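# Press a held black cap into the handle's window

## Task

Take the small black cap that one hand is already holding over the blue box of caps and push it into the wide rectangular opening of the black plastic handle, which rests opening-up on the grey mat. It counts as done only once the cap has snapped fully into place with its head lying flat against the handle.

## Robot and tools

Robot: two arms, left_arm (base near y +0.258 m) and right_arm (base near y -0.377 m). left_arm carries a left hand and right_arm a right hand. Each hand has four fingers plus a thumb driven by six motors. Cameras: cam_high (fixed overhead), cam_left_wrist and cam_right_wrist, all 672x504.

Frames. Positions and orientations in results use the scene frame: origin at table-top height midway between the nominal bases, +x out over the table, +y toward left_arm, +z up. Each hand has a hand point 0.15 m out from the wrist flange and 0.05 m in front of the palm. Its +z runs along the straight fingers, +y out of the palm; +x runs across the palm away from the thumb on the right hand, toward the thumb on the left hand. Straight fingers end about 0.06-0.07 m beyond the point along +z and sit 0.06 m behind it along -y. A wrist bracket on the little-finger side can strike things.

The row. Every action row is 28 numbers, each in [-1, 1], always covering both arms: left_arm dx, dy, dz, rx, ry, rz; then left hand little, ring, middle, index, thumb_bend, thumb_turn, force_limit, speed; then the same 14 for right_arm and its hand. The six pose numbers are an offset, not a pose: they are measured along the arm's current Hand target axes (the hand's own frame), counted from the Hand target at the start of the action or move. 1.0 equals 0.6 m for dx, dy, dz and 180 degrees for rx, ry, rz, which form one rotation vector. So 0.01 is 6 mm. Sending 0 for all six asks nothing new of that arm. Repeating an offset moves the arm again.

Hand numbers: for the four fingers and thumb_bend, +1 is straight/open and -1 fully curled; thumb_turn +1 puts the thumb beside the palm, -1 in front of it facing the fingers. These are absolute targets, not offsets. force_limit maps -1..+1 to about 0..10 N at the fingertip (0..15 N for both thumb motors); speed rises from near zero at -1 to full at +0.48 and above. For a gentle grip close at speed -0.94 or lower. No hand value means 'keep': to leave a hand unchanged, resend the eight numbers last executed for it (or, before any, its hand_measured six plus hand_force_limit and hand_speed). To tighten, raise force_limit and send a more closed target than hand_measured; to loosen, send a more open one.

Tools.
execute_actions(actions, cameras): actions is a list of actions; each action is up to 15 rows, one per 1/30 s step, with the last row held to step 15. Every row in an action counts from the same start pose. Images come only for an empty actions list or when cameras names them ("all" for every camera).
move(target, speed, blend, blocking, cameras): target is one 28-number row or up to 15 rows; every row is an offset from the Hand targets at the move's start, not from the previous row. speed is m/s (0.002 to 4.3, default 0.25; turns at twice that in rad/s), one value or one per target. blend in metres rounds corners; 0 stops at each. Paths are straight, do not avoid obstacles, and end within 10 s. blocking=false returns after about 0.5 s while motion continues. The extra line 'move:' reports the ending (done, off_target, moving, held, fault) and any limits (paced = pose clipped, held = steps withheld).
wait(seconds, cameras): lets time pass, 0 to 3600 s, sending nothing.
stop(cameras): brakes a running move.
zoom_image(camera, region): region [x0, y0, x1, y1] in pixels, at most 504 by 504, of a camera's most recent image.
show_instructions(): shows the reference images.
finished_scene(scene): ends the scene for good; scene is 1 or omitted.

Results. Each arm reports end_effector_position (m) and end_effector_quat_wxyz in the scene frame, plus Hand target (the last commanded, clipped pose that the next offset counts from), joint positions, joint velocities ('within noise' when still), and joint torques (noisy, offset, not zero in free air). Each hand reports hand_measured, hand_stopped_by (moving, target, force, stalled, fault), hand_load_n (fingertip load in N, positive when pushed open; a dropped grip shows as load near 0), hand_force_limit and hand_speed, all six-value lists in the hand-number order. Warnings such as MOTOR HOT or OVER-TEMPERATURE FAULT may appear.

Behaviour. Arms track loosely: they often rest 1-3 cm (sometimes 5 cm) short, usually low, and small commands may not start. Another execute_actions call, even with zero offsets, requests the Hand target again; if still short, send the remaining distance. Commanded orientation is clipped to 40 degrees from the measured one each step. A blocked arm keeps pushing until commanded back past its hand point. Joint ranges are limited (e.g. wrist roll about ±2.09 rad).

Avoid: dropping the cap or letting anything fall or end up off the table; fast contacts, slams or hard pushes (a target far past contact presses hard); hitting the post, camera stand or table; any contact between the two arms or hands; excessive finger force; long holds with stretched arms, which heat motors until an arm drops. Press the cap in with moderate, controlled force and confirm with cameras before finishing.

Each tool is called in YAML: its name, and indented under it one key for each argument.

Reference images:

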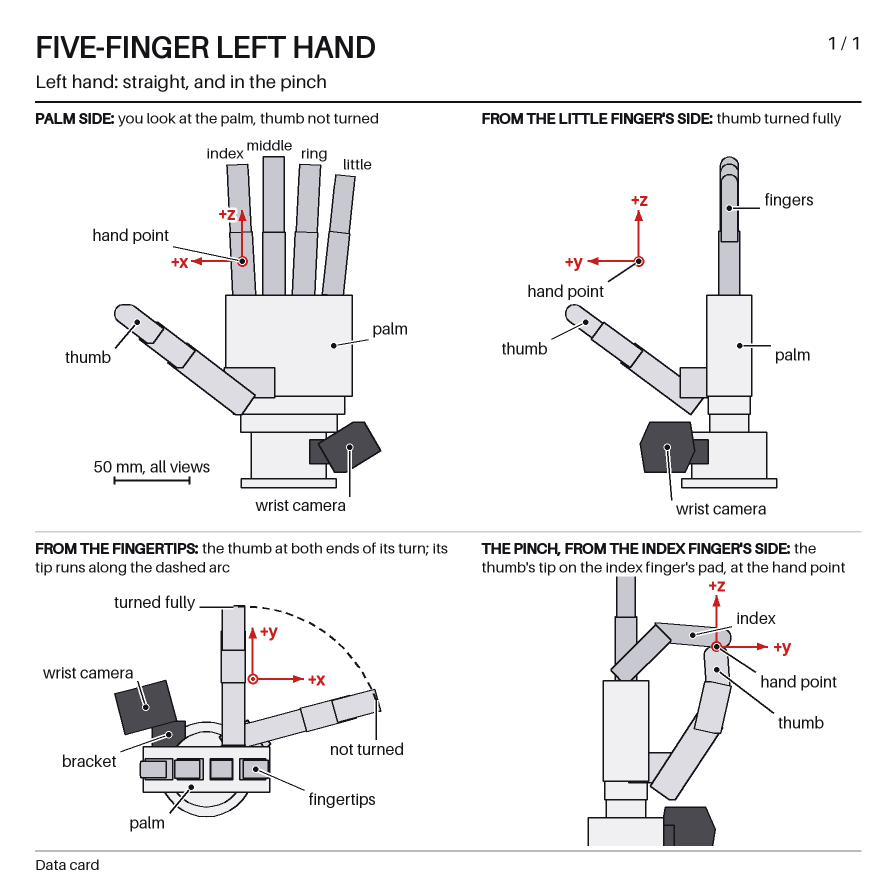

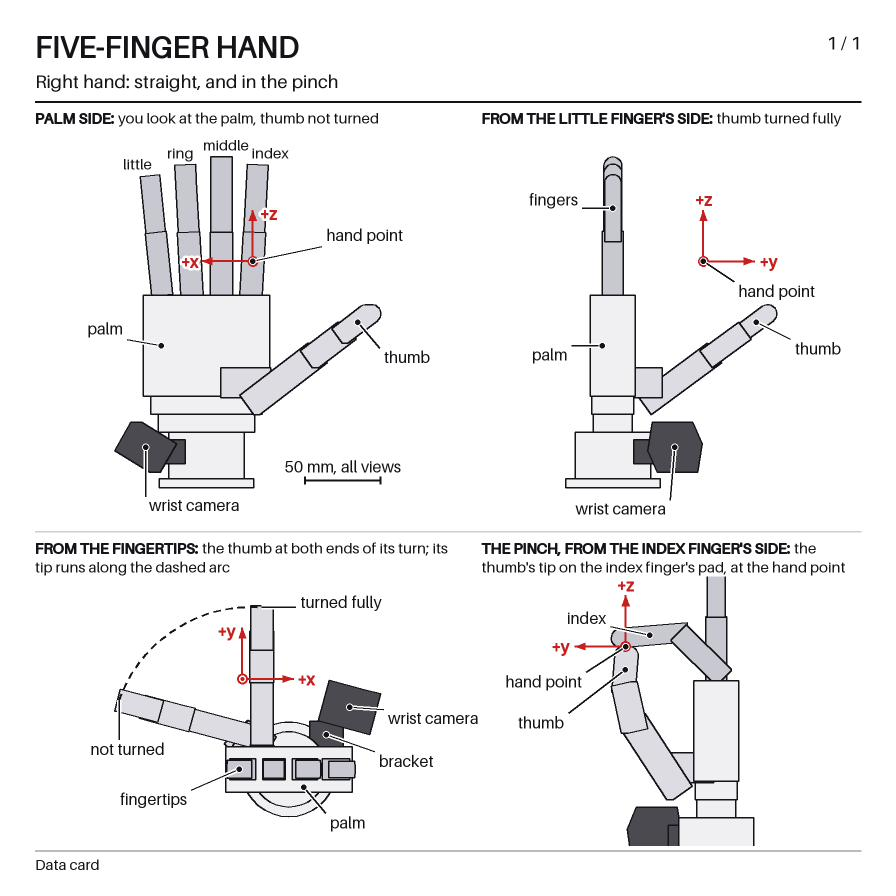

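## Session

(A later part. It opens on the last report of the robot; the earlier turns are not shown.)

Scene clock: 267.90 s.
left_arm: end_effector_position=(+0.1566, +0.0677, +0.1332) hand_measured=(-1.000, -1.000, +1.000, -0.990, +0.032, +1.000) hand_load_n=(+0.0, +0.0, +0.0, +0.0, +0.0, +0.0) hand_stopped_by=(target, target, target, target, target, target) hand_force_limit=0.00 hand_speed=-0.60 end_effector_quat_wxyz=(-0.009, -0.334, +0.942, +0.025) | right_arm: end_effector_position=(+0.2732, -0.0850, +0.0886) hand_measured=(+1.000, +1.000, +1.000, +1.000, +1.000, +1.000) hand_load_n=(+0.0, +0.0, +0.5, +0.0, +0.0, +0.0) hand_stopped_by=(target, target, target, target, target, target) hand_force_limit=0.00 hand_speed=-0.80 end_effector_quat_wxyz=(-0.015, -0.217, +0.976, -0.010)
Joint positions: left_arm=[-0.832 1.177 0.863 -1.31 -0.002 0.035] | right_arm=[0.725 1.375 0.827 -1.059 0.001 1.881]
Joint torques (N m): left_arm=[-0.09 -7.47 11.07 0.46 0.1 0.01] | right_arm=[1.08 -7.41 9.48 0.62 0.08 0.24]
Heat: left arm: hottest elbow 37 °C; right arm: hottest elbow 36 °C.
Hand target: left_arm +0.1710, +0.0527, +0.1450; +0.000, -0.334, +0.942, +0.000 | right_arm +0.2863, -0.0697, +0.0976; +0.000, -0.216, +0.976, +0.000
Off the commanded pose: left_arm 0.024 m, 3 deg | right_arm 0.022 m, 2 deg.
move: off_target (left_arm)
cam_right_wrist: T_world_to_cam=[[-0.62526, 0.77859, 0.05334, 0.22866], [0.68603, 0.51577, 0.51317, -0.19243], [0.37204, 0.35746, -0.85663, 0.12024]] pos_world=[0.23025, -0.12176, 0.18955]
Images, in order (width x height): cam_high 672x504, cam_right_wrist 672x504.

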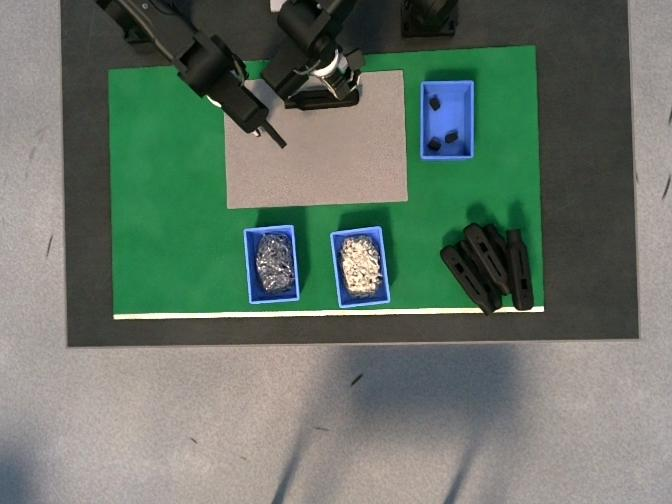

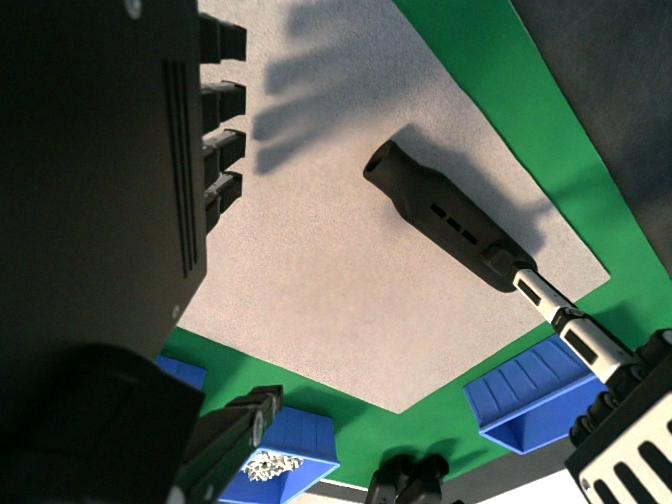

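move:
  target: [0.001,-0.0013,0.0133,0,0,0,-1.0,-1.0,1.0,-0.99,0.032,1.0,0.0,-0.6, 0,0,0,0,0,0,1,1,1,1,1,1,0,-0.8]
  speed: 0.04
  cameras: ["cam_right_wrist"]

zoom_image:
  camera: "cam_right_wrist"
  region: [460, 215, 550, 305]

Scene clock: 271.00 s.
left_arm: end_effector_position=(+0.1608, +0.0630, +0.1300) hand_measured=(-1.000, -1.000, +1.000, -0.990, +0.032, +1.000) hand_load_n=(+0.0, +0.0, +0.0, +0.0, +0.0, +0.0) hand_stopped_by=(target, target, target, target, target, target) hand_force_limit=0.00 hand_speed=-0.60 end_effector_quat_wxyz=(-0.005, -0.334, +0.942, +0.017) | right_arm: end_effector_position=(+0.2732, -0.0850, +0.0886) hand_measured=(+1.000, +1.000, +1.000, +1.000, +1.000, +1.000) hand_load_n=(+0.0, +0.0, +0.0, +0.0, +0.0, -0.5) hand_stopped_by=(target, target, target, target, target, target) hand_force_limit=0.00 hand_speed=-0.80 end_effector_quat_wxyz=(-0.015, -0.217, +0.976, -0.010)
Joint positions: left_arm=[-0.832 1.184 0.863 -1.285 -0.002 0.035] | right_arm=[0.725 1.375 0.827 -1.059 0.001 1.881]
Joint torques (N m): left_arm=[-0.09 -7.24 9.98 0.44 0.09 -0.01] | right_arm=[1.03 -7.36 9.48 0.64 0.09 0.24]
Heat: left arm: hottest elbow 37 °C; right arm: hottest elbow 36 °C.
Hand target: left_arm +0.1711, +0.0517, +0.1369; +0.000, -0.334, +0.942, +0.000 | right_arm +0.2863, -0.0697, +0.0976; +0.000, -0.216, +0.976, +0.000
Off the commanded pose: left_arm 0.017 m, 2 deg | right_arm 0.022 m, 2 deg.
move: off_target (left_arm)
cam_right_wrist: T_world_to_cam=[[-0.62526, 0.77859, 0.05334, 0.22866], [0.68603, 0.51577, 0.51317, -0.19243], [0.37204, 0.35746, -0.85663, 0.12024]] pos_world=[0.23025, -0.12176, 0.18955]

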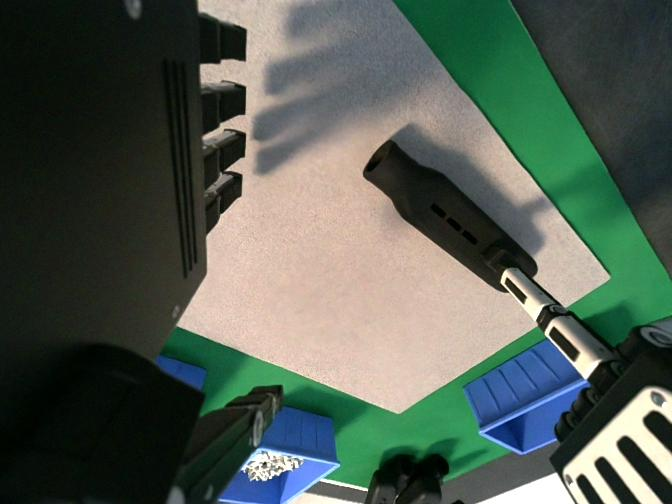

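Scaled by 5.600 from the camera's image (finer frame: 960x720).

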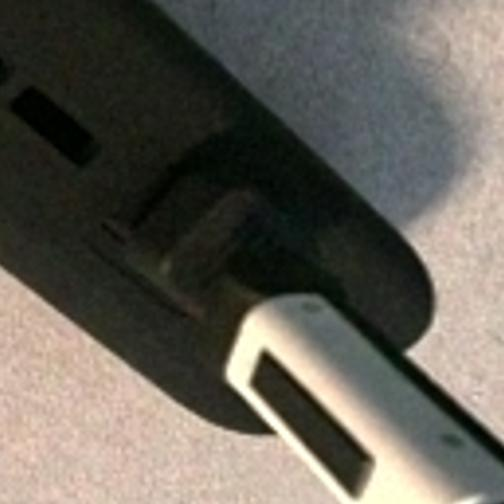

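move:
  target: [-0.0003,0.0083,0.005,0,0,0,-1.0,-1.0,1.0,-0.99,0.032,1.0,0.0,-0.6, 0,0,0,0,0,0,1,1,1,1,1,1,0,-0.8]
  speed: 0.04
  cameras: ["cam_right_wrist"]

zoom_image:
  camera: "cam_right_wrist"
  region: [460, 215, 550, 305]

Scene clock: 273.80 s.
left_arm: end_effector_position=(+0.1618, +0.0618, +0.1296) hand_measured=(-1.000, -1.000, +1.000, -0.990, +0.032, +1.000) hand_load_n=(+0.0, +0.0, -0.5, +0.0, +0.0, +0.0) hand_stopped_by=(target, target, target, target, target, target) hand_force_limit=0.00 hand_speed=-0.60 end_effector_quat_wxyz=(-0.004, -0.334, +0.942, +0.014) | right_arm: end_effector_position=(+0.2732, -0.0850, +0.0886) hand_measured=(+1.000, +1.000, +1.000, +1.000, +1.000, +1.000) hand_load_n=(+0.0, +0.0, +0.0, +0.0, +0.0, +0.0) hand_stopped_by=(target, target, target, target, target, target) hand_force_limit=0.00 hand_speed=-0.80 end_effector_quat_wxyz=(-0.015, -0.217, +0.976, -0.010)
Joint positions: left_arm=[-0.832 1.184 0.863 -1.28 -0.002 0.035] | right_arm=[0.725 1.375 0.827 -1.059 0.001 1.881]
Joint torques (N m): left_arm=[0.03 -7.82 8.66 0.46 0.09 0.02] | right_arm=[1.03 -7.36 9.48 0.62 0.08 0.24]
Heat: left arm: hottest elbow 37 °C; right arm: hottest elbow 36 °C.
Hand target: left_arm +0.1680, +0.0557, +0.1339; +0.000, -0.334, +0.942, +0.000 | right_arm +0.2863, -0.0697, +0.0976; +0.000, -0.216, +0.976, +0.000
Off the commanded pose: left_arm 0.010 m, 2 deg | right_arm 0.022 m, 2 deg.
move: done
cam_right_wrist: T_world_to_cam=[[-0.62526, 0.77859, 0.05334, 0.22866], [0.68603, 0.51577, 0.51317, -0.19243], [0.37204, 0.35746, -0.85663, 0.12024]] pos_world=[0.23025, -0.12176, 0.18955]

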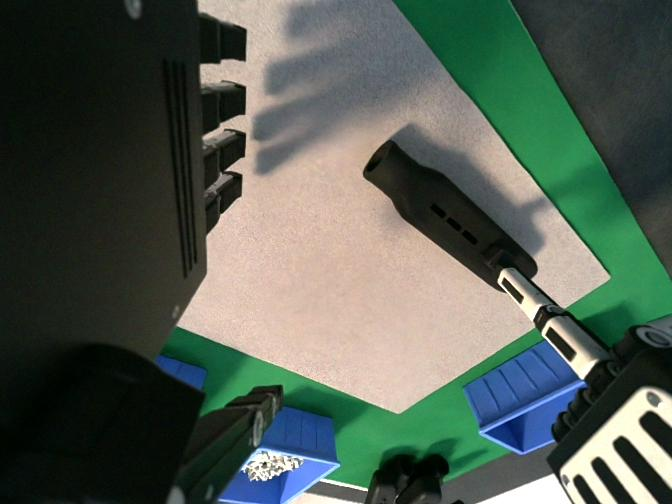

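Scaled by 5.600 from the camera's image (finer frame: 960x720).

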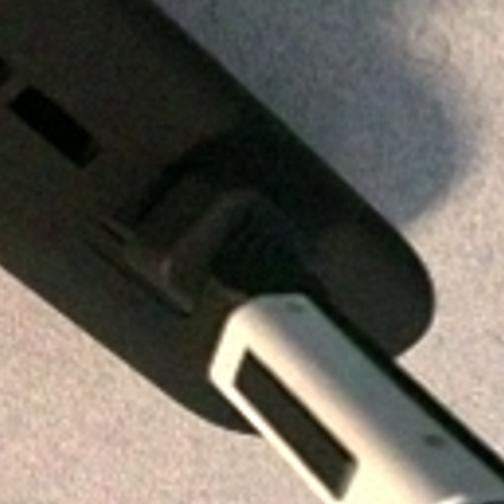

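move:
  target:
    - [0.0010,0.0360,-0.0268,0,0,0,-1.0,-1.0,1.0,-0.99,0.032,1.0,0.0,-0.6, 0,0,0,0,0,0,1,1,1,1,1,1,0,-0.8]
    - [-0.0003,-0.0075,-0.0268,0,0,0,-1.0,-1.0,1.0,-0.99,0.032,1.0,0.0,-0.6, 0,0,0,0,0,0,1,1,1,1,1,1,0,-0.8]
  speed: 0.06
  cameras: ["cam_right_wrist"]

zoom_image:
  camera: "cam_right_wrist"
  region: [460, 215, 550, 305]

Scene clock: 280.00 s.
left_arm: end_effector_position=(+0.1577, +0.0663, +0.1380) hand_measured=(-1.000, -1.000, +1.000, -0.990, +0.032, +1.000) hand_load_n=(+0.0, +0.5, +0.0, +0.0, +0.0, +0.0) hand_stopped_by=(target, target, target, target, target, target) hand_force_limit=0.00 hand_speed=-0.60 end_effector_quat_wxyz=(-0.008, -0.334, +0.942, +0.023) | right_arm: end_effector_position=(+0.2732, -0.0850, +0.0886) hand_measured=(+1.000, +1.000, +1.000, +1.000, +1.000, +1.000) hand_load_n=(+0.0, +0.0, +0.0, +0.0, +0.0, +0.0) hand_stopped_by=(target, target, target, target, target, target) hand_force_limit=0.00 hand_speed=-0.80 end_effector_quat_wxyz=(-0.015, -0.217, +0.976, -0.010)
Joint positions: left_arm=[-0.832 1.174 0.876 -1.32 -0.002 0.035] | right_arm=[0.725 1.375 0.827 -1.059 0.001 1.881]
Joint torques (N m): left_arm=[0.15 -7 11.12 0.38 0.09 0.02] | right_arm=[1.08 -7.36 9.48 0.62 0.08 0.25]
Heat: left arm: hottest elbow 37 °C; right arm: hottest elbow 36 °C.
Hand target: left_arm +0.1710, +0.0523, +0.1501; +0.000, -0.334, +0.942, -0.001 | right_arm +0.2863, -0.0697, +0.0976; +0.000, -0.216, +0.976, +0.000
Off the commanded pose: left_arm 0.023 m, 3 deg | right_arm 0.022 m, 2 deg.
move: off_target (left_arm)
cam_right_wrist: T_world_to_cam=[[-0.62526, 0.77859, 0.05334, 0.22866], [0.68603, 0.51577, 0.51317, -0.19243], [0.37204, 0.35746, -0.85663, 0.12024]] pos_world=[0.23025, -0.12176, 0.18955]

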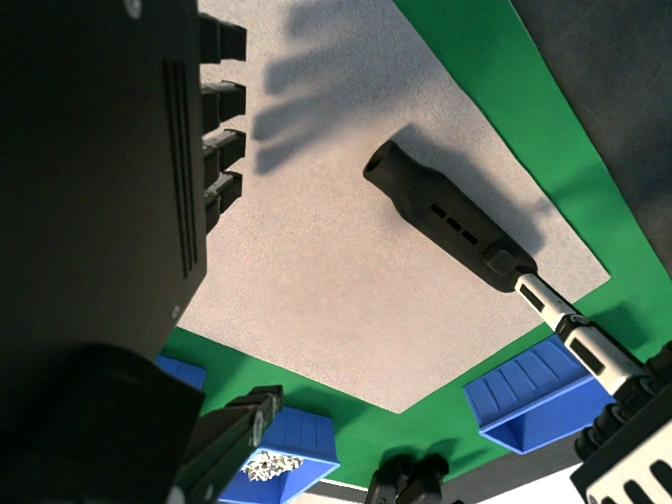

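Scaled by 5.600 from the camera's image (finer frame: 960x720).

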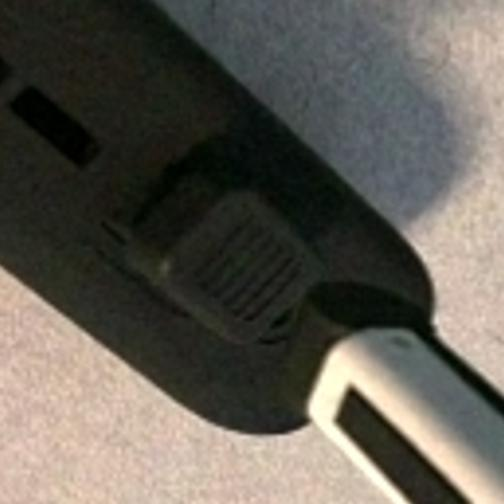

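move:
  target: [0,0.0107,0.0167,0,0,0,-1.0,-1.0,1.0,-0.99,0.032,1.0,0.0,-0.6, 0,0,0,0,0,0,1,1,1,1,1,1,0,-0.8]
  speed: 0.06
  cameras: ["cam_right_wrist"]

zoom_image:
  camera: "cam_right_wrist"
  region: [460, 215, 550, 305]

Scene clock: 282.27 s.
left_arm: end_effector_position=(+0.1615, +0.0620, +0.1365) hand_measured=(-1.000, -1.000, +1.000, -0.990, +0.032, +1.000) hand_load_n=(+0.0, +0.5, +0.0, +0.0, +0.0, +0.0) hand_stopped_by=(target, target, target, target, target, target) hand_force_limit=0.00 hand_speed=-0.60 end_effector_quat_wxyz=(-0.004, -0.334, +0.942, +0.013) | right_arm: end_effector_position=(+0.2732, -0.0850, +0.0886) hand_measured=(+1.000, +1.000, +1.000, +1.000, +1.000, +1.000) hand_load_n=(+0.0, +0.0, +0.0, +0.0, +0.0, +0.0) hand_stopped_by=(target, target, target, target, target, target) hand_force_limit=0.00 hand_speed=-0.80 end_effector_quat_wxyz=(-0.015, -0.217, +0.976, -0.010)
Joint positions: left_arm=[-0.832 1.174 0.876 -1.299 -0.002 0.035] | right_arm=[0.725 1.375 0.827 -1.059 0.001 1.881]
Joint torques (N m): left_arm=[-0.32 -7.59 8.36 0.5 0.1 0.02] | right_arm=[1.03 -7.36 9.48 0.61 0.09 0.25]
Heat: left arm: hottest elbow 37 °C; right arm: hottest elbow 36 °C.
Hand target: left_arm +0.1669, +0.0573, +0.1401; +0.000, -0.334, +0.942, -0.001 | right_arm +0.2863, -0.0697, +0.0976; +0.000, -0.216, +0.976, +0.000
Off the commanded pose: left_arm 0.008 m, 2 deg | right_arm 0.022 m, 2 deg.
move: done
cam_right_wrist: T_world_to_cam=[[-0.62526, 0.77859, 0.05334, 0.22866], [0.68603, 0.51577, 0.51317, -0.19243], [0.37204, 0.35746, -0.85663, 0.12024]] pos_world=[0.23025, -0.12176, 0.18955]

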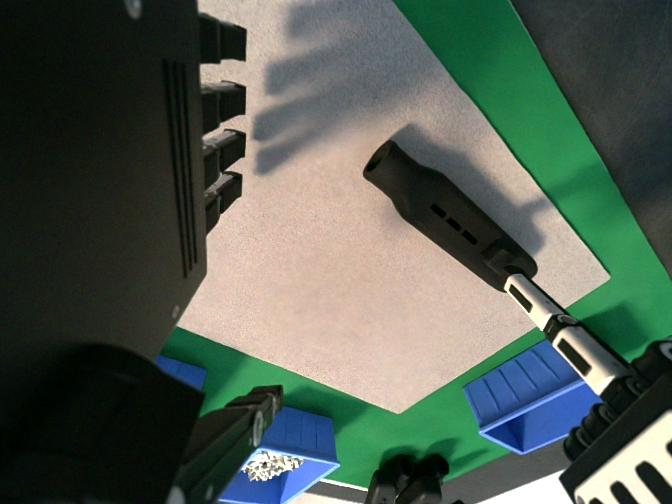

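Scaled by 5.600 from the camera's image (finer frame: 960x720).

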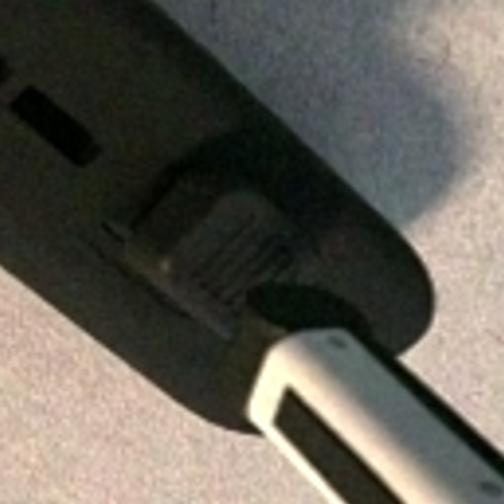

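move:
  target:
    - [-0.001,-0.0122,-0.075,0,0,0,-1.0,-1.0,1.0,-0.99,0.032,1.0,0.0,-0.6, 0,0,0,0,0,0,1,1,1,1,1,1,0,-0.8]
    - [-0.001,-0.0122,0.0027,0,0,0,-1.0,-1.0,1.0,-0.99,0.032,1.0,0.0,-0.6, 0,0,0,0,0,0,1,1,1,1,1,1,0,-0.8]
  speed: [0.1,0.06]
  cameras: ["cam_right_wrist"]

zoom_image:
  camera: "cam_right_wrist"
  region: [460, 215, 550, 305]

Scene clock: 286.83 s.
left_arm: end_effector_position=(+0.1684, +0.0541, +0.1397) hand_measured=(-1.000, -1.000, +1.000, -0.990, +0.032, +1.000) hand_load_n=(+0.0, +0.0, +0.0, +0.0, +0.0, +0.0) hand_stopped_by=(target, target, target, target, target, target) hand_force_limit=0.00 hand_speed=-0.60 end_effector_quat_wxyz=(-0.001, -0.334, +0.942, +0.004) | right_arm: end_effector_position=(+0.2732, -0.0850, +0.0886) hand_measured=(+1.000, +1.000, +1.000, +1.000, +1.000, +1.000) hand_load_n=(+0.0, +0.0, +0.0, +0.0, +0.0, +0.5) hand_stopped_by=(target, target, target, target, target, target) hand_force_limit=0.00 hand_speed=-0.80 end_effector_quat_wxyz=(-0.015, -0.217, +0.976, -0.010)
Joint positions: left_arm=[-0.832 1.186 0.897 -1.289 -0.002 0.035] | right_arm=[0.725 1.375 0.827 -1.059 0.001 1.881]
Joint torques (N m): left_arm=[0.03 -7.47 7.82 0.58 0.11 0.02] | right_arm=[1.08 -7.41 9.51 0.61 0.09 0.24]
Heat: left arm: hottest elbow 37 °C; right arm: hottest elbow 36 °C.
Hand target: left_arm +0.1720, +0.0519, +0.1384; +0.000, -0.334, +0.942, -0.001 | right_arm +0.2863, -0.0697, +0.0976; +0.000, -0.216, +0.976, +0.000
Off the commanded pose: left_arm 0.004 m, 1 deg | right_arm 0.022 m, 2 deg.
move: done
cam_right_wrist: T_world_to_cam=[[-0.62526, 0.77859, 0.05334, 0.22866], [0.68603, 0.51577, 0.51317, -0.19243], [0.37204, 0.35746, -0.85663, 0.12024]] pos_world=[0.23025, -0.12176, 0.18955]

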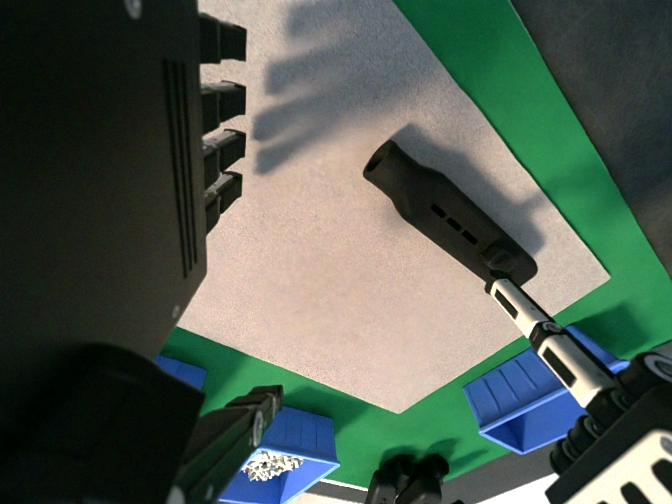

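Scaled by 5.600 from the camera's image (finer frame: 960x720).

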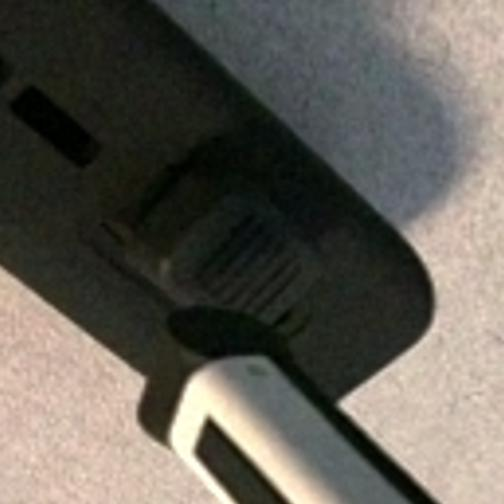

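move:
  target:
    - [0,0.0345,-0.075,0,0,0,-1.0,-1.0,1.0,-0.99,0.032,1.0,0.0,-0.6, 0,0,0,0,0,0,1,1,1,1,1,1,0,-0.8]
    - [0,0.0345,0.0157,0,0,0,-1.0,-1.0,1.0,-0.99,0.032,1.0,0.0,-0.6, 0,0,0,0,0,0,1,1,1,1,1,1,0,-0.8]
  speed: [0.1,0.06]
  cameras: ["cam_right_wrist"]

zoom_image:
  camera: "cam_right_wrist"
  region: [460, 215, 550, 305]

Scene clock: 292.93 s.
left_arm: end_effector_position=(+0.1550, +0.0695, +0.1303) hand_measured=(-1.000, -1.000, +1.000, -0.990, +0.032, +1.000) hand_load_n=(+0.0, +0.0, +0.0, +0.0, +0.0, +0.0) hand_stopped_by=(target, target, target, target, target, target) hand_force_limit=0.00 hand_speed=-0.60 end_effector_quat_wxyz=(+0.000, -0.334, +0.942, +0.004) | right_arm: end_effector_position=(+0.2732, -0.0850, +0.0886) hand_measured=(+1.000, +1.000, +1.000, +1.000, +1.000, +1.000) hand_load_n=(+0.0, +0.0, +0.0, +0.0, +0.0, +0.0) hand_stopped_by=(target, target, target, target, target, target) hand_force_limit=0.00 hand_speed=-0.80 end_effector_quat_wxyz=(-0.015, -0.217, +0.976, -0.010)
Joint positions: left_arm=[-0.832 1.135 0.832 -1.276 -0.002 0.035] | right_arm=[0.725 1.375 0.827 -1.059 0.001 1.881]
Joint torques (N m): left_arm=[0.32 -6.48 7.75 0.55 0.1 0.05] | right_arm=[1.03 -7.36 9.48 0.62 0.08 0.24]
Heat: left arm: hottest elbow 37 °C; right arm: hottest elbow 36 °C.
Hand target: left_arm +0.1590, +0.0679, +0.1290; +0.000, -0.334, +0.942, -0.001 | right_arm +0.2863, -0.0697, +0.0976; +0.000, -0.216, +0.976, +0.000
Off the commanded pose: left_arm 0.005 m, 0 deg | right_arm 0.022 m, 2 deg.
move: done
cam_right_wrist: T_world_to_cam=[[-0.62526, 0.77859, 0.05334, 0.22866], [0.68603, 0.51577, 0.51317, -0.19243], [0.37204, 0.35746, -0.85663, 0.12024]] pos_world=[0.23025, -0.12176, 0.18955]

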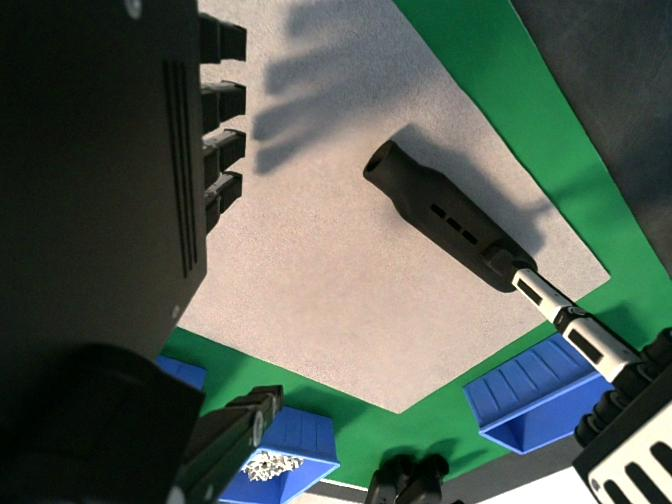

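Scaled by 5.600 from the camera's image (finer frame: 960x720).

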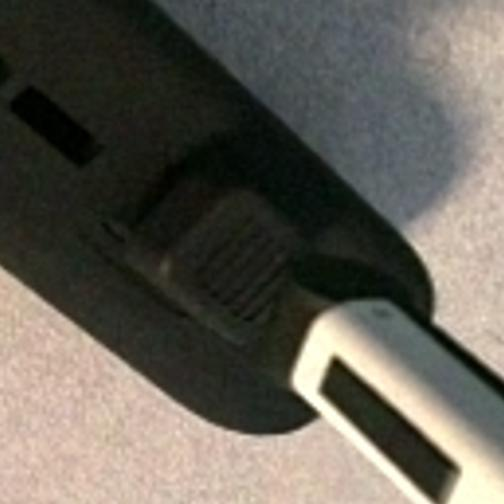

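move:
  target: [0,0,0.0117,0,0,0,-1.0,-1.0,1.0,-0.99,0.032,1.0,0.0,-0.6, 0,0,0,0,0,0,1,1,1,1,1,1,0,-0.8]
  speed: 0.04
  cameras: ["cam_right_wrist"]

zoom_image:
  camera: "cam_right_wrist"
  region: [460, 215, 550, 305]

Scene clock: 295.10 s.
left_arm: end_effector_position=(+0.1550, +0.0694, +0.1235) hand_measured=(-1.000, -1.000, +1.000, -0.990, +0.032, +1.000) hand_load_n=(+0.0, +0.0, +0.0, +0.0, +0.0, +0.0) hand_stopped_by=(target, target, target, target, target, target) hand_force_limit=0.00 hand_speed=-0.60 end_effector_quat_wxyz=(+0.000, -0.334, +0.942, +0.003) | right_arm: end_effector_position=(+0.2732, -0.0850, +0.0886) hand_measured=(+1.000, +1.000, +1.000, +1.000, +1.000, +1.000) hand_load_n=(+0.0, +0.0, +0.0, +0.0, +0.0, +0.0) hand_stopped_by=(target, target, target, target, target, target) hand_force_limit=0.00 hand_speed=-0.80 end_effector_quat_wxyz=(-0.015, -0.217, +0.976, -0.010)
Joint positions: left_arm=[-0.832 1.141 0.818 -1.255 -0.002 0.035] | right_arm=[0.725 1.375 0.827 -1.059 0.001 1.881]
Joint torques (N m): left_arm=[0.21 -6.48 7.64 0.55 0.1 0.04] | right_arm=[1.08 -7.47 9.51 0.62 0.08 0.24]
Heat: left arm: hottest elbow 37 °C; right arm: hottest elbow 36 °C.
Hand target: left_arm +0.1590, +0.0680, +0.1219; +0.000, -0.334, +0.942, -0.001 | right_arm +0.2863, -0.0697, +0.0976; +0.000, -0.216, +0.976, +0.000
Off the commanded pose: left_arm 0.005 m, 0 deg | right_arm 0.022 m, 2 deg.
move: done
cam_right_wrist: T_world_to_cam=[[-0.62526, 0.77859, 0.05334, 0.22866], [0.68603, 0.51577, 0.51317, -0.19243], [0.37204, 0.35746, -0.85663, 0.12024]] pos_world=[0.23025, -0.12176, 0.18955]

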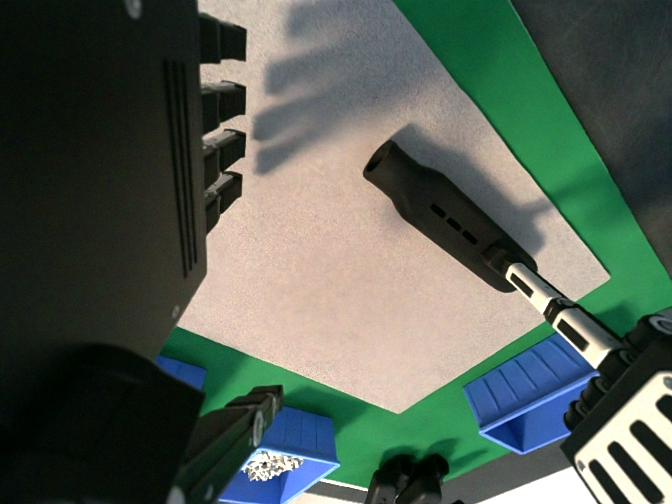

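Scaled by 5.600 from the camera's image (finer frame: 960x720).

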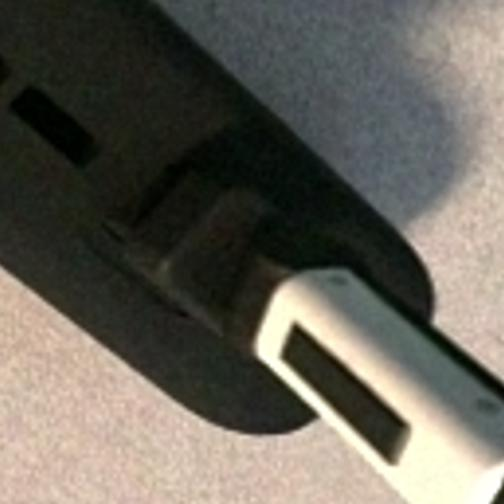

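move:
  target: [0,0,0.015,0,0,0,-1.0,-1.0,1.0,-0.99,0.032,1.0,0.0,-0.6, 0,0,0,0,0,0,1,1,1,1,1,1,0,-0.8]
  speed: 0.03
  cameras: ["cam_right_wrist"]

zoom_image:
  camera: "cam_right_wrist"
  region: [460, 215, 550, 305]

Scene clock: 296.43 s.
left_arm: end_effector_position=(+0.1580, +0.0659, +0.1220) hand_measured=(-1.000, -1.000, +1.000, -0.990, +0.032, +1.000) hand_load_n=(+0.0, +0.0, -1.5, +0.0, +0.0, +0.0) hand_stopped_by=(target, target, target, target, target, target) hand_force_limit=0.00 hand_speed=-0.60 end_effector_quat_wxyz=(+0.003, -0.334, +0.942, -0.005) | right_arm: end_effector_position=(+0.2732, -0.0850, +0.0886) hand_measured=(+1.000, +1.000, +1.000, +1.000, +1.000, +1.000) hand_load_n=(+0.0, +0.0, +0.0, +0.0, +0.0, +0.0) hand_stopped_by=(target, target, target, target, target, target) hand_force_limit=0.00 hand_speed=-0.80 end_effector_quat_wxyz=(-0.015, -0.217, +0.976, -0.010)
Joint positions: left_arm=[-0.832 1.141 0.817 -1.235 -0.001 0.036] | right_arm=[0.725 1.375 0.827 -1.059 0.001 1.881]
Joint torques (N m): left_arm=[0.26 -6.07 6.35 0.9 0.08 0.06] | right_arm=[1.08 -7.36 9.46 0.64 0.08 0.24]
Heat: left arm: hottest elbow 37 °C; right arm: hottest elbow 36 °C.
Hand target: left_arm +0.1590, +0.0680, +0.1130; +0.000, -0.334, +0.942, -0.001 | right_arm +0.2863, -0.0697, +0.0976; +0.000, -0.216, +0.976, +0.000
Off the commanded pose: left_arm 0.009 m, 1 deg | right_arm 0.022 m, 2 deg.
move: done
cam_right_wrist: T_world_to_cam=[[-0.62526, 0.77859, 0.05334, 0.22866], [0.68603, 0.51577, 0.51317, -0.19243], [0.37204, 0.35746, -0.85663, 0.12024]] pos_world=[0.23025, -0.12176, 0.18955]

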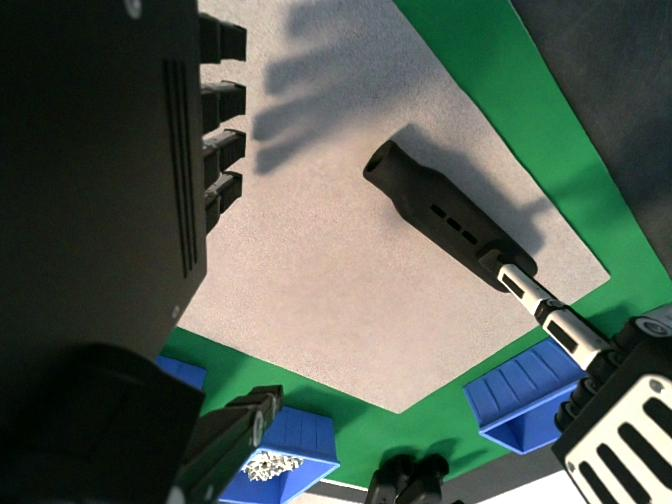

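Scaled by 5.600 from the camera's image (finer frame: 960x720).

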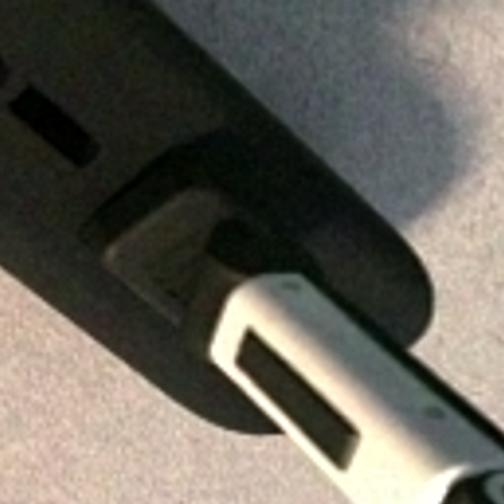

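move:
  target: [0,0.0095,0.0167,0,0,0,-1.0,-1.0,1.0,-0.99,0.032,1.0,0.0,-0.6, 0,0,0,0,0,0,1,1,1,1,1,1,0,-0.8]
  speed: 0.03
  cameras: ["cam_right_wrist"]

zoom_image:
  camera: "cam_right_wrist"
  region: [460, 215, 550, 305]

Scene clock: 298.40 s.
left_arm: end_effector_position=(+0.1572, +0.0669, +0.1172) hand_measured=(-1.000, -1.000, +1.000, -0.990, +0.032, +1.000) hand_load_n=(+0.0, +0.0, -2.0, +0.0, +0.0, +0.0) hand_stopped_by=(target, target, target, target, target, target) hand_force_limit=0.00 hand_speed=-0.60 end_effector_quat_wxyz=(+0.005, -0.334, +0.942, -0.012) | right_arm: end_effector_position=(+0.2732, -0.0850, +0.0886) hand_measured=(+1.000, +1.000, +1.000, +1.000, +1.000, +1.000) hand_load_n=(+0.0, +0.0, +0.0, +0.0, +0.0, +0.0) hand_stopped_by=(target, target, target, target, target, target) hand_force_limit=0.00 hand_speed=-0.80 end_effector_quat_wxyz=(-0.015, -0.217, +0.976, -0.010)
Joint positions: left_arm=[-0.832 1.129 0.798 -1.213 0 0.037] | right_arm=[0.725 1.375 0.827 -1.059 0.001 1.881]
Joint torques (N m): left_arm=[0.21 -5.3 5.46 1.05 0.04 0.04] | right_arm=[1.03 -7.3 9.5 0.62 0.08 0.25]
Heat: left arm: hottest elbow 37 °C; right arm: hottest elbow 36 °C.
Hand target: left_arm +0.1554, +0.0724, +0.1029; +0.000, -0.334, +0.942, -0.001 | right_arm +0.2863, -0.0697, +0.0976; +0.000, -0.216, +0.976, +0.000
Off the commanded pose: left_arm 0.015 m, 1 deg | right_arm 0.022 m, 2 deg.
move: off_target (left_arm)
cam_right_wrist: T_world_to_cam=[[-0.62526, 0.77859, 0.05334, 0.22866], [0.68603, 0.51577, 0.51317, -0.19243], [0.37204, 0.35746, -0.85663, 0.12024]] pos_world=[0.23025, -0.12176, 0.18955]

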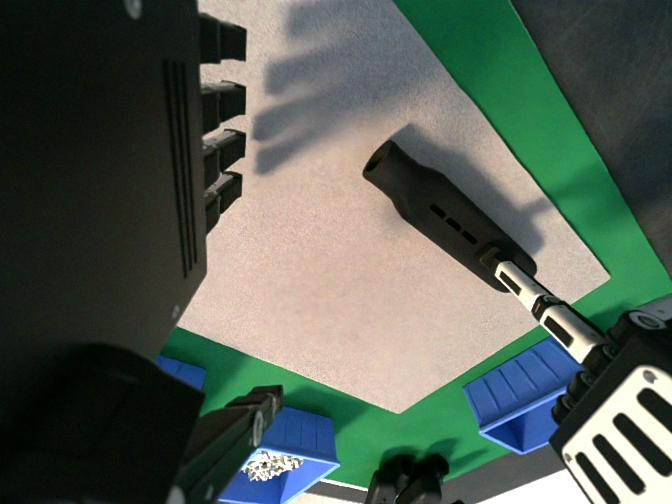

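Scaled by 5.600 from the camera's image (finer frame: 960x720).

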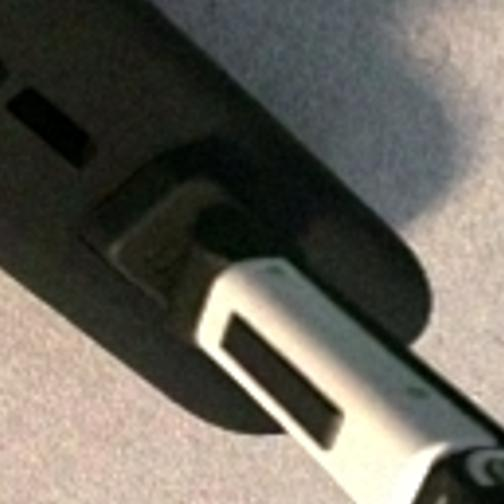

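move:
  target: [0,0.004,0.0167,0,0,0,-1.0,-1.0,1.0,-0.99,0.032,1.0,0.0,-0.6, 0,0,0,0,0,0,1,1,1,1,1,1,0,-0.8]
  speed: 0.03
  cameras: ["cam_right_wrist"]

zoom_image:
  camera: "cam_right_wrist"
  region: [460, 215, 550, 305]

Scene clock: 300.07 s.
left_arm: end_effector_position=(+0.1571, +0.0672, +0.1157) hand_measured=(-1.000, -1.000, +1.000, -0.990, +0.032, +1.000) hand_load_n=(+0.0, +0.0, -4.5, +0.0, +0.0, +0.0) hand_stopped_by=(target, target, target, target, target, target) hand_force_limit=0.00 hand_speed=-0.60 end_effector_quat_wxyz=(+0.007, -0.333, +0.943, -0.018) | right_arm: end_effector_position=(+0.2732, -0.0850, +0.0886) hand_measured=(+1.000, +1.000, +1.000, +1.000, +1.000, +1.000) hand_load_n=(+0.0, +0.0, +0.0, +0.0, +0.0, +0.0) hand_stopped_by=(target, target, target, target, target, target) hand_force_limit=0.00 hand_speed=-0.80 end_effector_quat_wxyz=(-0.015, -0.217, +0.976, -0.010)
Joint positions: left_arm=[-0.831 1.119 0.788 -1.201 0 0.038] | right_arm=[0.725 1.375 0.827 -1.059 0.001 1.881]
Joint torques (N m): left_arm=[0.38 -4.42 4.3 1.69 0.05 0.06] | right_arm=[1.03 -7.41 9.46 0.62 0.08 0.25]
Heat: left arm: hottest elbow 37 °C; right arm: hottest elbow 36 °C.
Hand target: left_arm +0.1539, +0.0743, +0.0928; +0.000, -0.334, +0.943, -0.001 | right_arm +0.2863, -0.0697, +0.0976; +0.000, -0.216, +0.976, +0.000
Off the commanded pose: left_arm 0.024 m, 2 deg | right_arm 0.022 m, 2 deg.
move: off_target (left_arm)
cam_right_wrist: T_world_to_cam=[[-0.62526, 0.77859, 0.05334, 0.22866], [0.68603, 0.51577, 0.51317, -0.19243], [0.37204, 0.35746, -0.85663, 0.12024]] pos_world=[0.23025, -0.12176, 0.18955]

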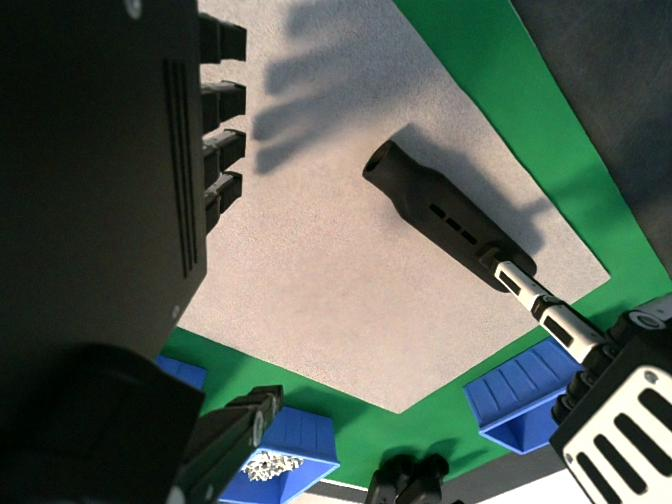

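Scaled by 5.600 from the camera's image (finer frame: 960x720).

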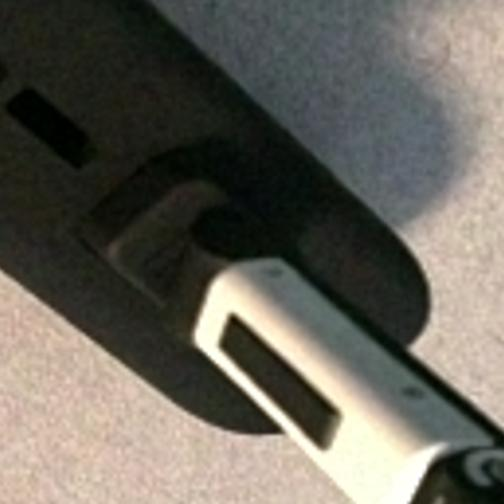

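move:
  target: [0,0.004,0.025,0,0,0,-1.0,-1.0,1.0,-0.99,0.032,1.0,0.0,-0.6, 0,0,0,0,0,0,1,1,1,1,1,1,0,-0.8]
  speed: 0.03
  cameras: ["cam_right_wrist"]

zoom_image:
  camera: "cam_right_wrist"
  region: [460, 215, 550, 305]

Scene clock: 301.63 s.
left_arm: end_effector_position=(+0.1573, +0.0678, +0.1129) hand_measured=(-1.000, -1.000, +1.000, -0.990, +0.032, +1.000) hand_load_n=(+0.0, +0.0, -8.0, +0.0, +0.0, +0.0) hand_stopped_by=(target, target, target, target, target, target) hand_force_limit=0.00 hand_speed=-0.60 end_effector_quat_wxyz=(+0.011, -0.333, +0.943, -0.026) | right_arm: end_effector_position=(+0.2732, -0.0850, +0.0886) hand_measured=(+1.000, +1.000, +1.000, +1.000, +1.000, +1.000) hand_load_n=(+0.0, +0.0, +0.0, +0.0, +0.0, +0.0) hand_stopped_by=(target, target, target, target, target, target) hand_force_limit=0.00 hand_speed=-0.80 end_effector_quat_wxyz=(-0.015, -0.217, +0.976, -0.010)
Joint positions: left_arm=[-0.83 1.106 0.773 -1.181 0 0.041] | right_arm=[0.725 1.375 0.827 -1.059 0.001 1.881]
Joint torques (N m): left_arm=[0.21 -2.61 2.88 2.54 0.05 0.03] | right_arm=[1.03 -7.36 9.47 0.61 0.09 0.25]
Heat: left arm: hottest elbow 37 °C; right arm: hottest elbow 36 °C.
Hand target: left_arm +0.1524, +0.0761, +0.0779; +0.000, -0.334, +0.943, +0.000 | right_arm +0.2863, -0.0697, +0.0976; +0.000, -0.216, +0.976, +0.000
Off the commanded pose: left_arm 0.036 m, 3 deg | right_arm 0.022 m, 2 deg.
move: off_target (left_arm)
cam_right_wrist: T_world_to_cam=[[-0.62526, 0.77859, 0.05334, 0.22866], [0.68603, 0.51577, 0.51317, -0.19243], [0.37204, 0.35746, -0.85663, 0.12024]] pos_world=[0.23025, -0.12176, 0.18955]

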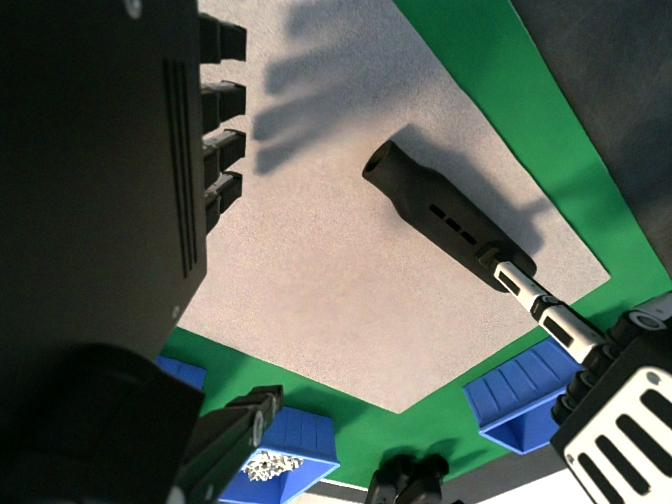

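Scaled by 5.600 from the camera's image (finer frame: 960x720).

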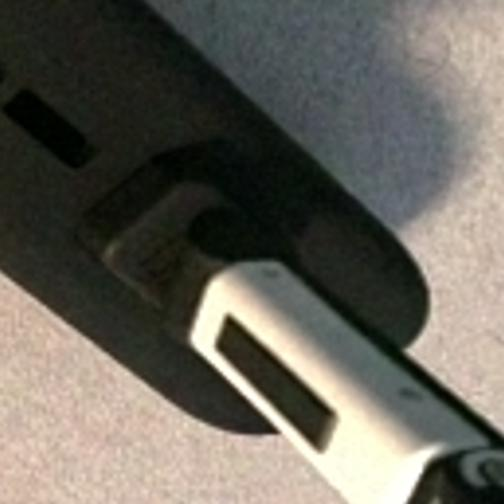

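move:
  target: [0,-0.01,-0.13,0,0,0,-1.0,-1.0,1.0,-0.99,0.032,1.0,0.0,-0.6, 0,0,0,0,0,0,1,1,1,1,1,1,0,-0.8]
  speed: 0.08
  cameras: ["cam_right_wrist"]

zoom_image:
  camera: "cam_right_wrist"
  region: [460, 215, 550, 305]

zoom_image:
  camera: "cam_right_wrist"
  region: [470, 235, 530, 285]

Scene clock: 304.50 s.
left_arm: end_effector_position=(+0.1462, +0.0801, +0.1411) hand_measured=(-1.000, -1.000, +1.000, -0.990, +0.032, +1.000) hand_load_n=(+0.0, +0.0, +0.0, +0.0, +0.0, +0.0) hand_stopped_by=(target, target, target, target, target, target) hand_force_limit=0.00 hand_speed=-0.60 end_effector_quat_wxyz=(-0.007, -0.333, +0.943, +0.017) | right_arm: end_effector_position=(+0.2732, -0.0850, +0.0886) hand_measured=(+1.000, +1.000, +1.000, +1.000, +1.000, +1.000) hand_load_n=(+0.0, +0.0, +0.0, +0.0, +0.0, +0.0) hand_stopped_by=(target, target, target, target, target, target) hand_force_limit=0.00 hand_speed=-0.80 end_effector_quat_wxyz=(-0.015, -0.217, +0.976, -0.010)
Joint positions: left_arm=[-0.83 1.11 0.839 -1.335 0.001 0.041] | right_arm=[0.725 1.375 0.827 -1.059 0.001 1.881]
Joint torques (N m): left_arm=[0.03 -7.3 11.03 -0.38 -0.04 0.01] | right_arm=[1.08 -7.36 9.48 0.62 0.08 0.25]
Heat: left arm: hottest elbow 37 °C; right arm: hottest elbow 36 °C.
Hand target: left_arm +0.1562, +0.0716, +0.1559; +0.000, -0.334, +0.942, -0.001 | right_arm +0.2863, -0.0697, +0.0976; +0.000, -0.216, +0.976, +0.000
Off the commanded pose: left_arm 0.020 m, 2 deg | right_arm 0.022 m, 2 deg.
move: off_target (left_arm)
cam_right_wrist: T_world_to_cam=[[-0.62526, 0.77859, 0.05334, 0.22866], [0.68603, 0.51577, 0.51317, -0.19243], [0.37204, 0.35746, -0.85663, 0.12024]] pos_world=[0.23025, -0.12176, 0.18955]

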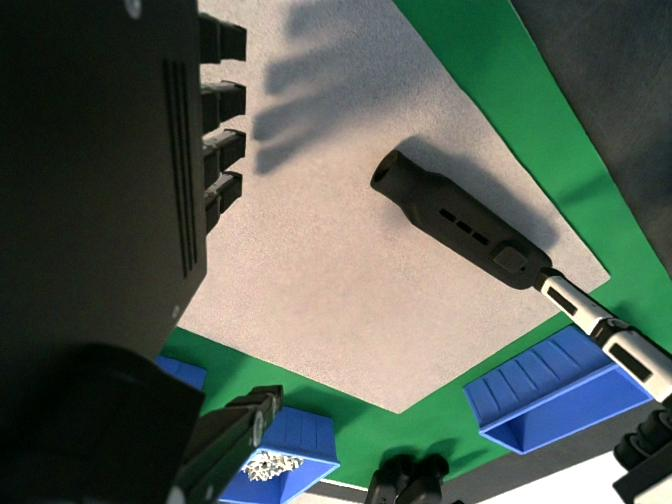

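Scaled by 5.600 from the camera's image (finer frame: 960x720).

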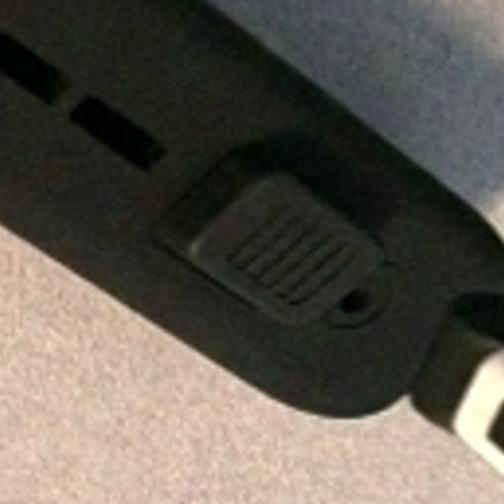

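Scaled by 8.400 from the camera's image (finer frame: 960x720).

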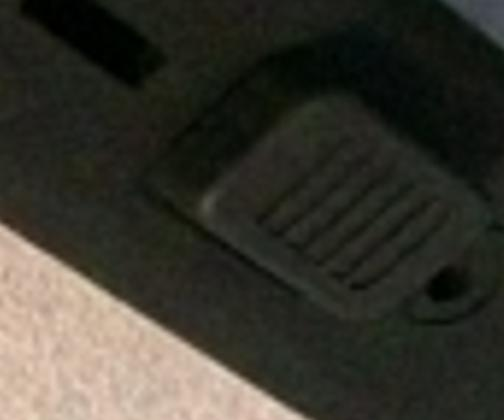

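move:
  target:
    - [0.0018,0.002,-0.025,0,0,0,-1.0,-1.0,1.0,-0.99,0.032,1.0,0.0,-0.6, 0,0,0,0,0,0,1,1,1,1,1,1,0,-0.8]
    - [0.0018,0.002,0.0567,0,0,0,-1.0,-1.0,1.0,-0.99,0.032,1.0,0.0,-0.6, 0,0,0,0,0,0,1,1,1,1,1,1,0,-0.8]
  speed: [0.08,0.05]
  cameras: ["cam_right_wrist"]

zoom_image:
  camera: "cam_right_wrist"
  region: [460, 215, 550, 305]

Scene clock: 313.77 s.
left_arm: end_effector_position=(+0.1515, +0.0741, +0.1233) hand_measured=(-1.000, -1.000, +1.000, -0.990, +0.032, +1.000) hand_load_n=(+0.0, +0.0, +0.0, +0.0, +0.0, +0.0) hand_stopped_by=(target, target, target, target, target, target) hand_force_limit=0.00 hand_speed=-0.60 end_effector_quat_wxyz=(-0.002, -0.333, +0.943, +0.003) | right_arm: end_effector_position=(+0.2732, -0.0850, +0.0886) hand_measured=(+1.000, +1.000, +1.000, +1.000, +1.000, +1.000) hand_load_n=(+0.0, +0.0, +0.0, +0.0, +0.0, +0.0) hand_stopped_by=(target, target, target, target, target, target) hand_force_limit=0.00 hand_speed=-0.80 end_effector_quat_wxyz=(-0.015, -0.217, +0.976, -0.010)
Joint positions: left_arm=[-0.83 1.125 0.806 -1.259 0.001 0.041] | right_arm=[0.725 1.375 0.827 -1.059 0.001 1.881]
Joint torques (N m): left_arm=[-0.15 -6.24 7.65 0.61 -0.04 -0.05] | right_arm=[1.03 -7.41 9.47 0.64 0.08 0.24]
Heat: left arm: hottest elbow 38 °C; right arm: hottest elbow 36 °C.
Hand target: left_arm +0.1546, +0.0718, +0.1218; +0.000, -0.334, +0.942, +0.000 | right_arm +0.2863, -0.0697, +0.0976; +0.000, -0.216, +0.976, +0.000
Off the commanded pose: left_arm 0.004 m, 1 deg | right_arm 0.022 m, 2 deg.
move: done
cam_right_wrist: T_world_to_cam=[[-0.62526, 0.77859, 0.05334, 0.22866], [0.68603, 0.51577, 0.51317, -0.19243], [0.37204, 0.35746, -0.85663, 0.12024]] pos_world=[0.23025, -0.12176, 0.18955]

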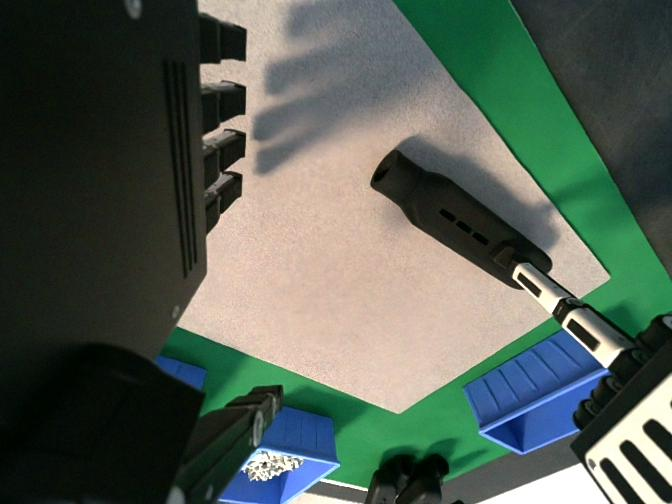

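Scaled by 5.600 from the camera's image (finer frame: 960x720).

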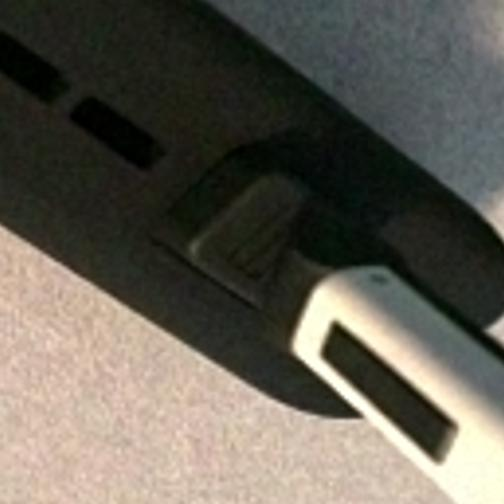

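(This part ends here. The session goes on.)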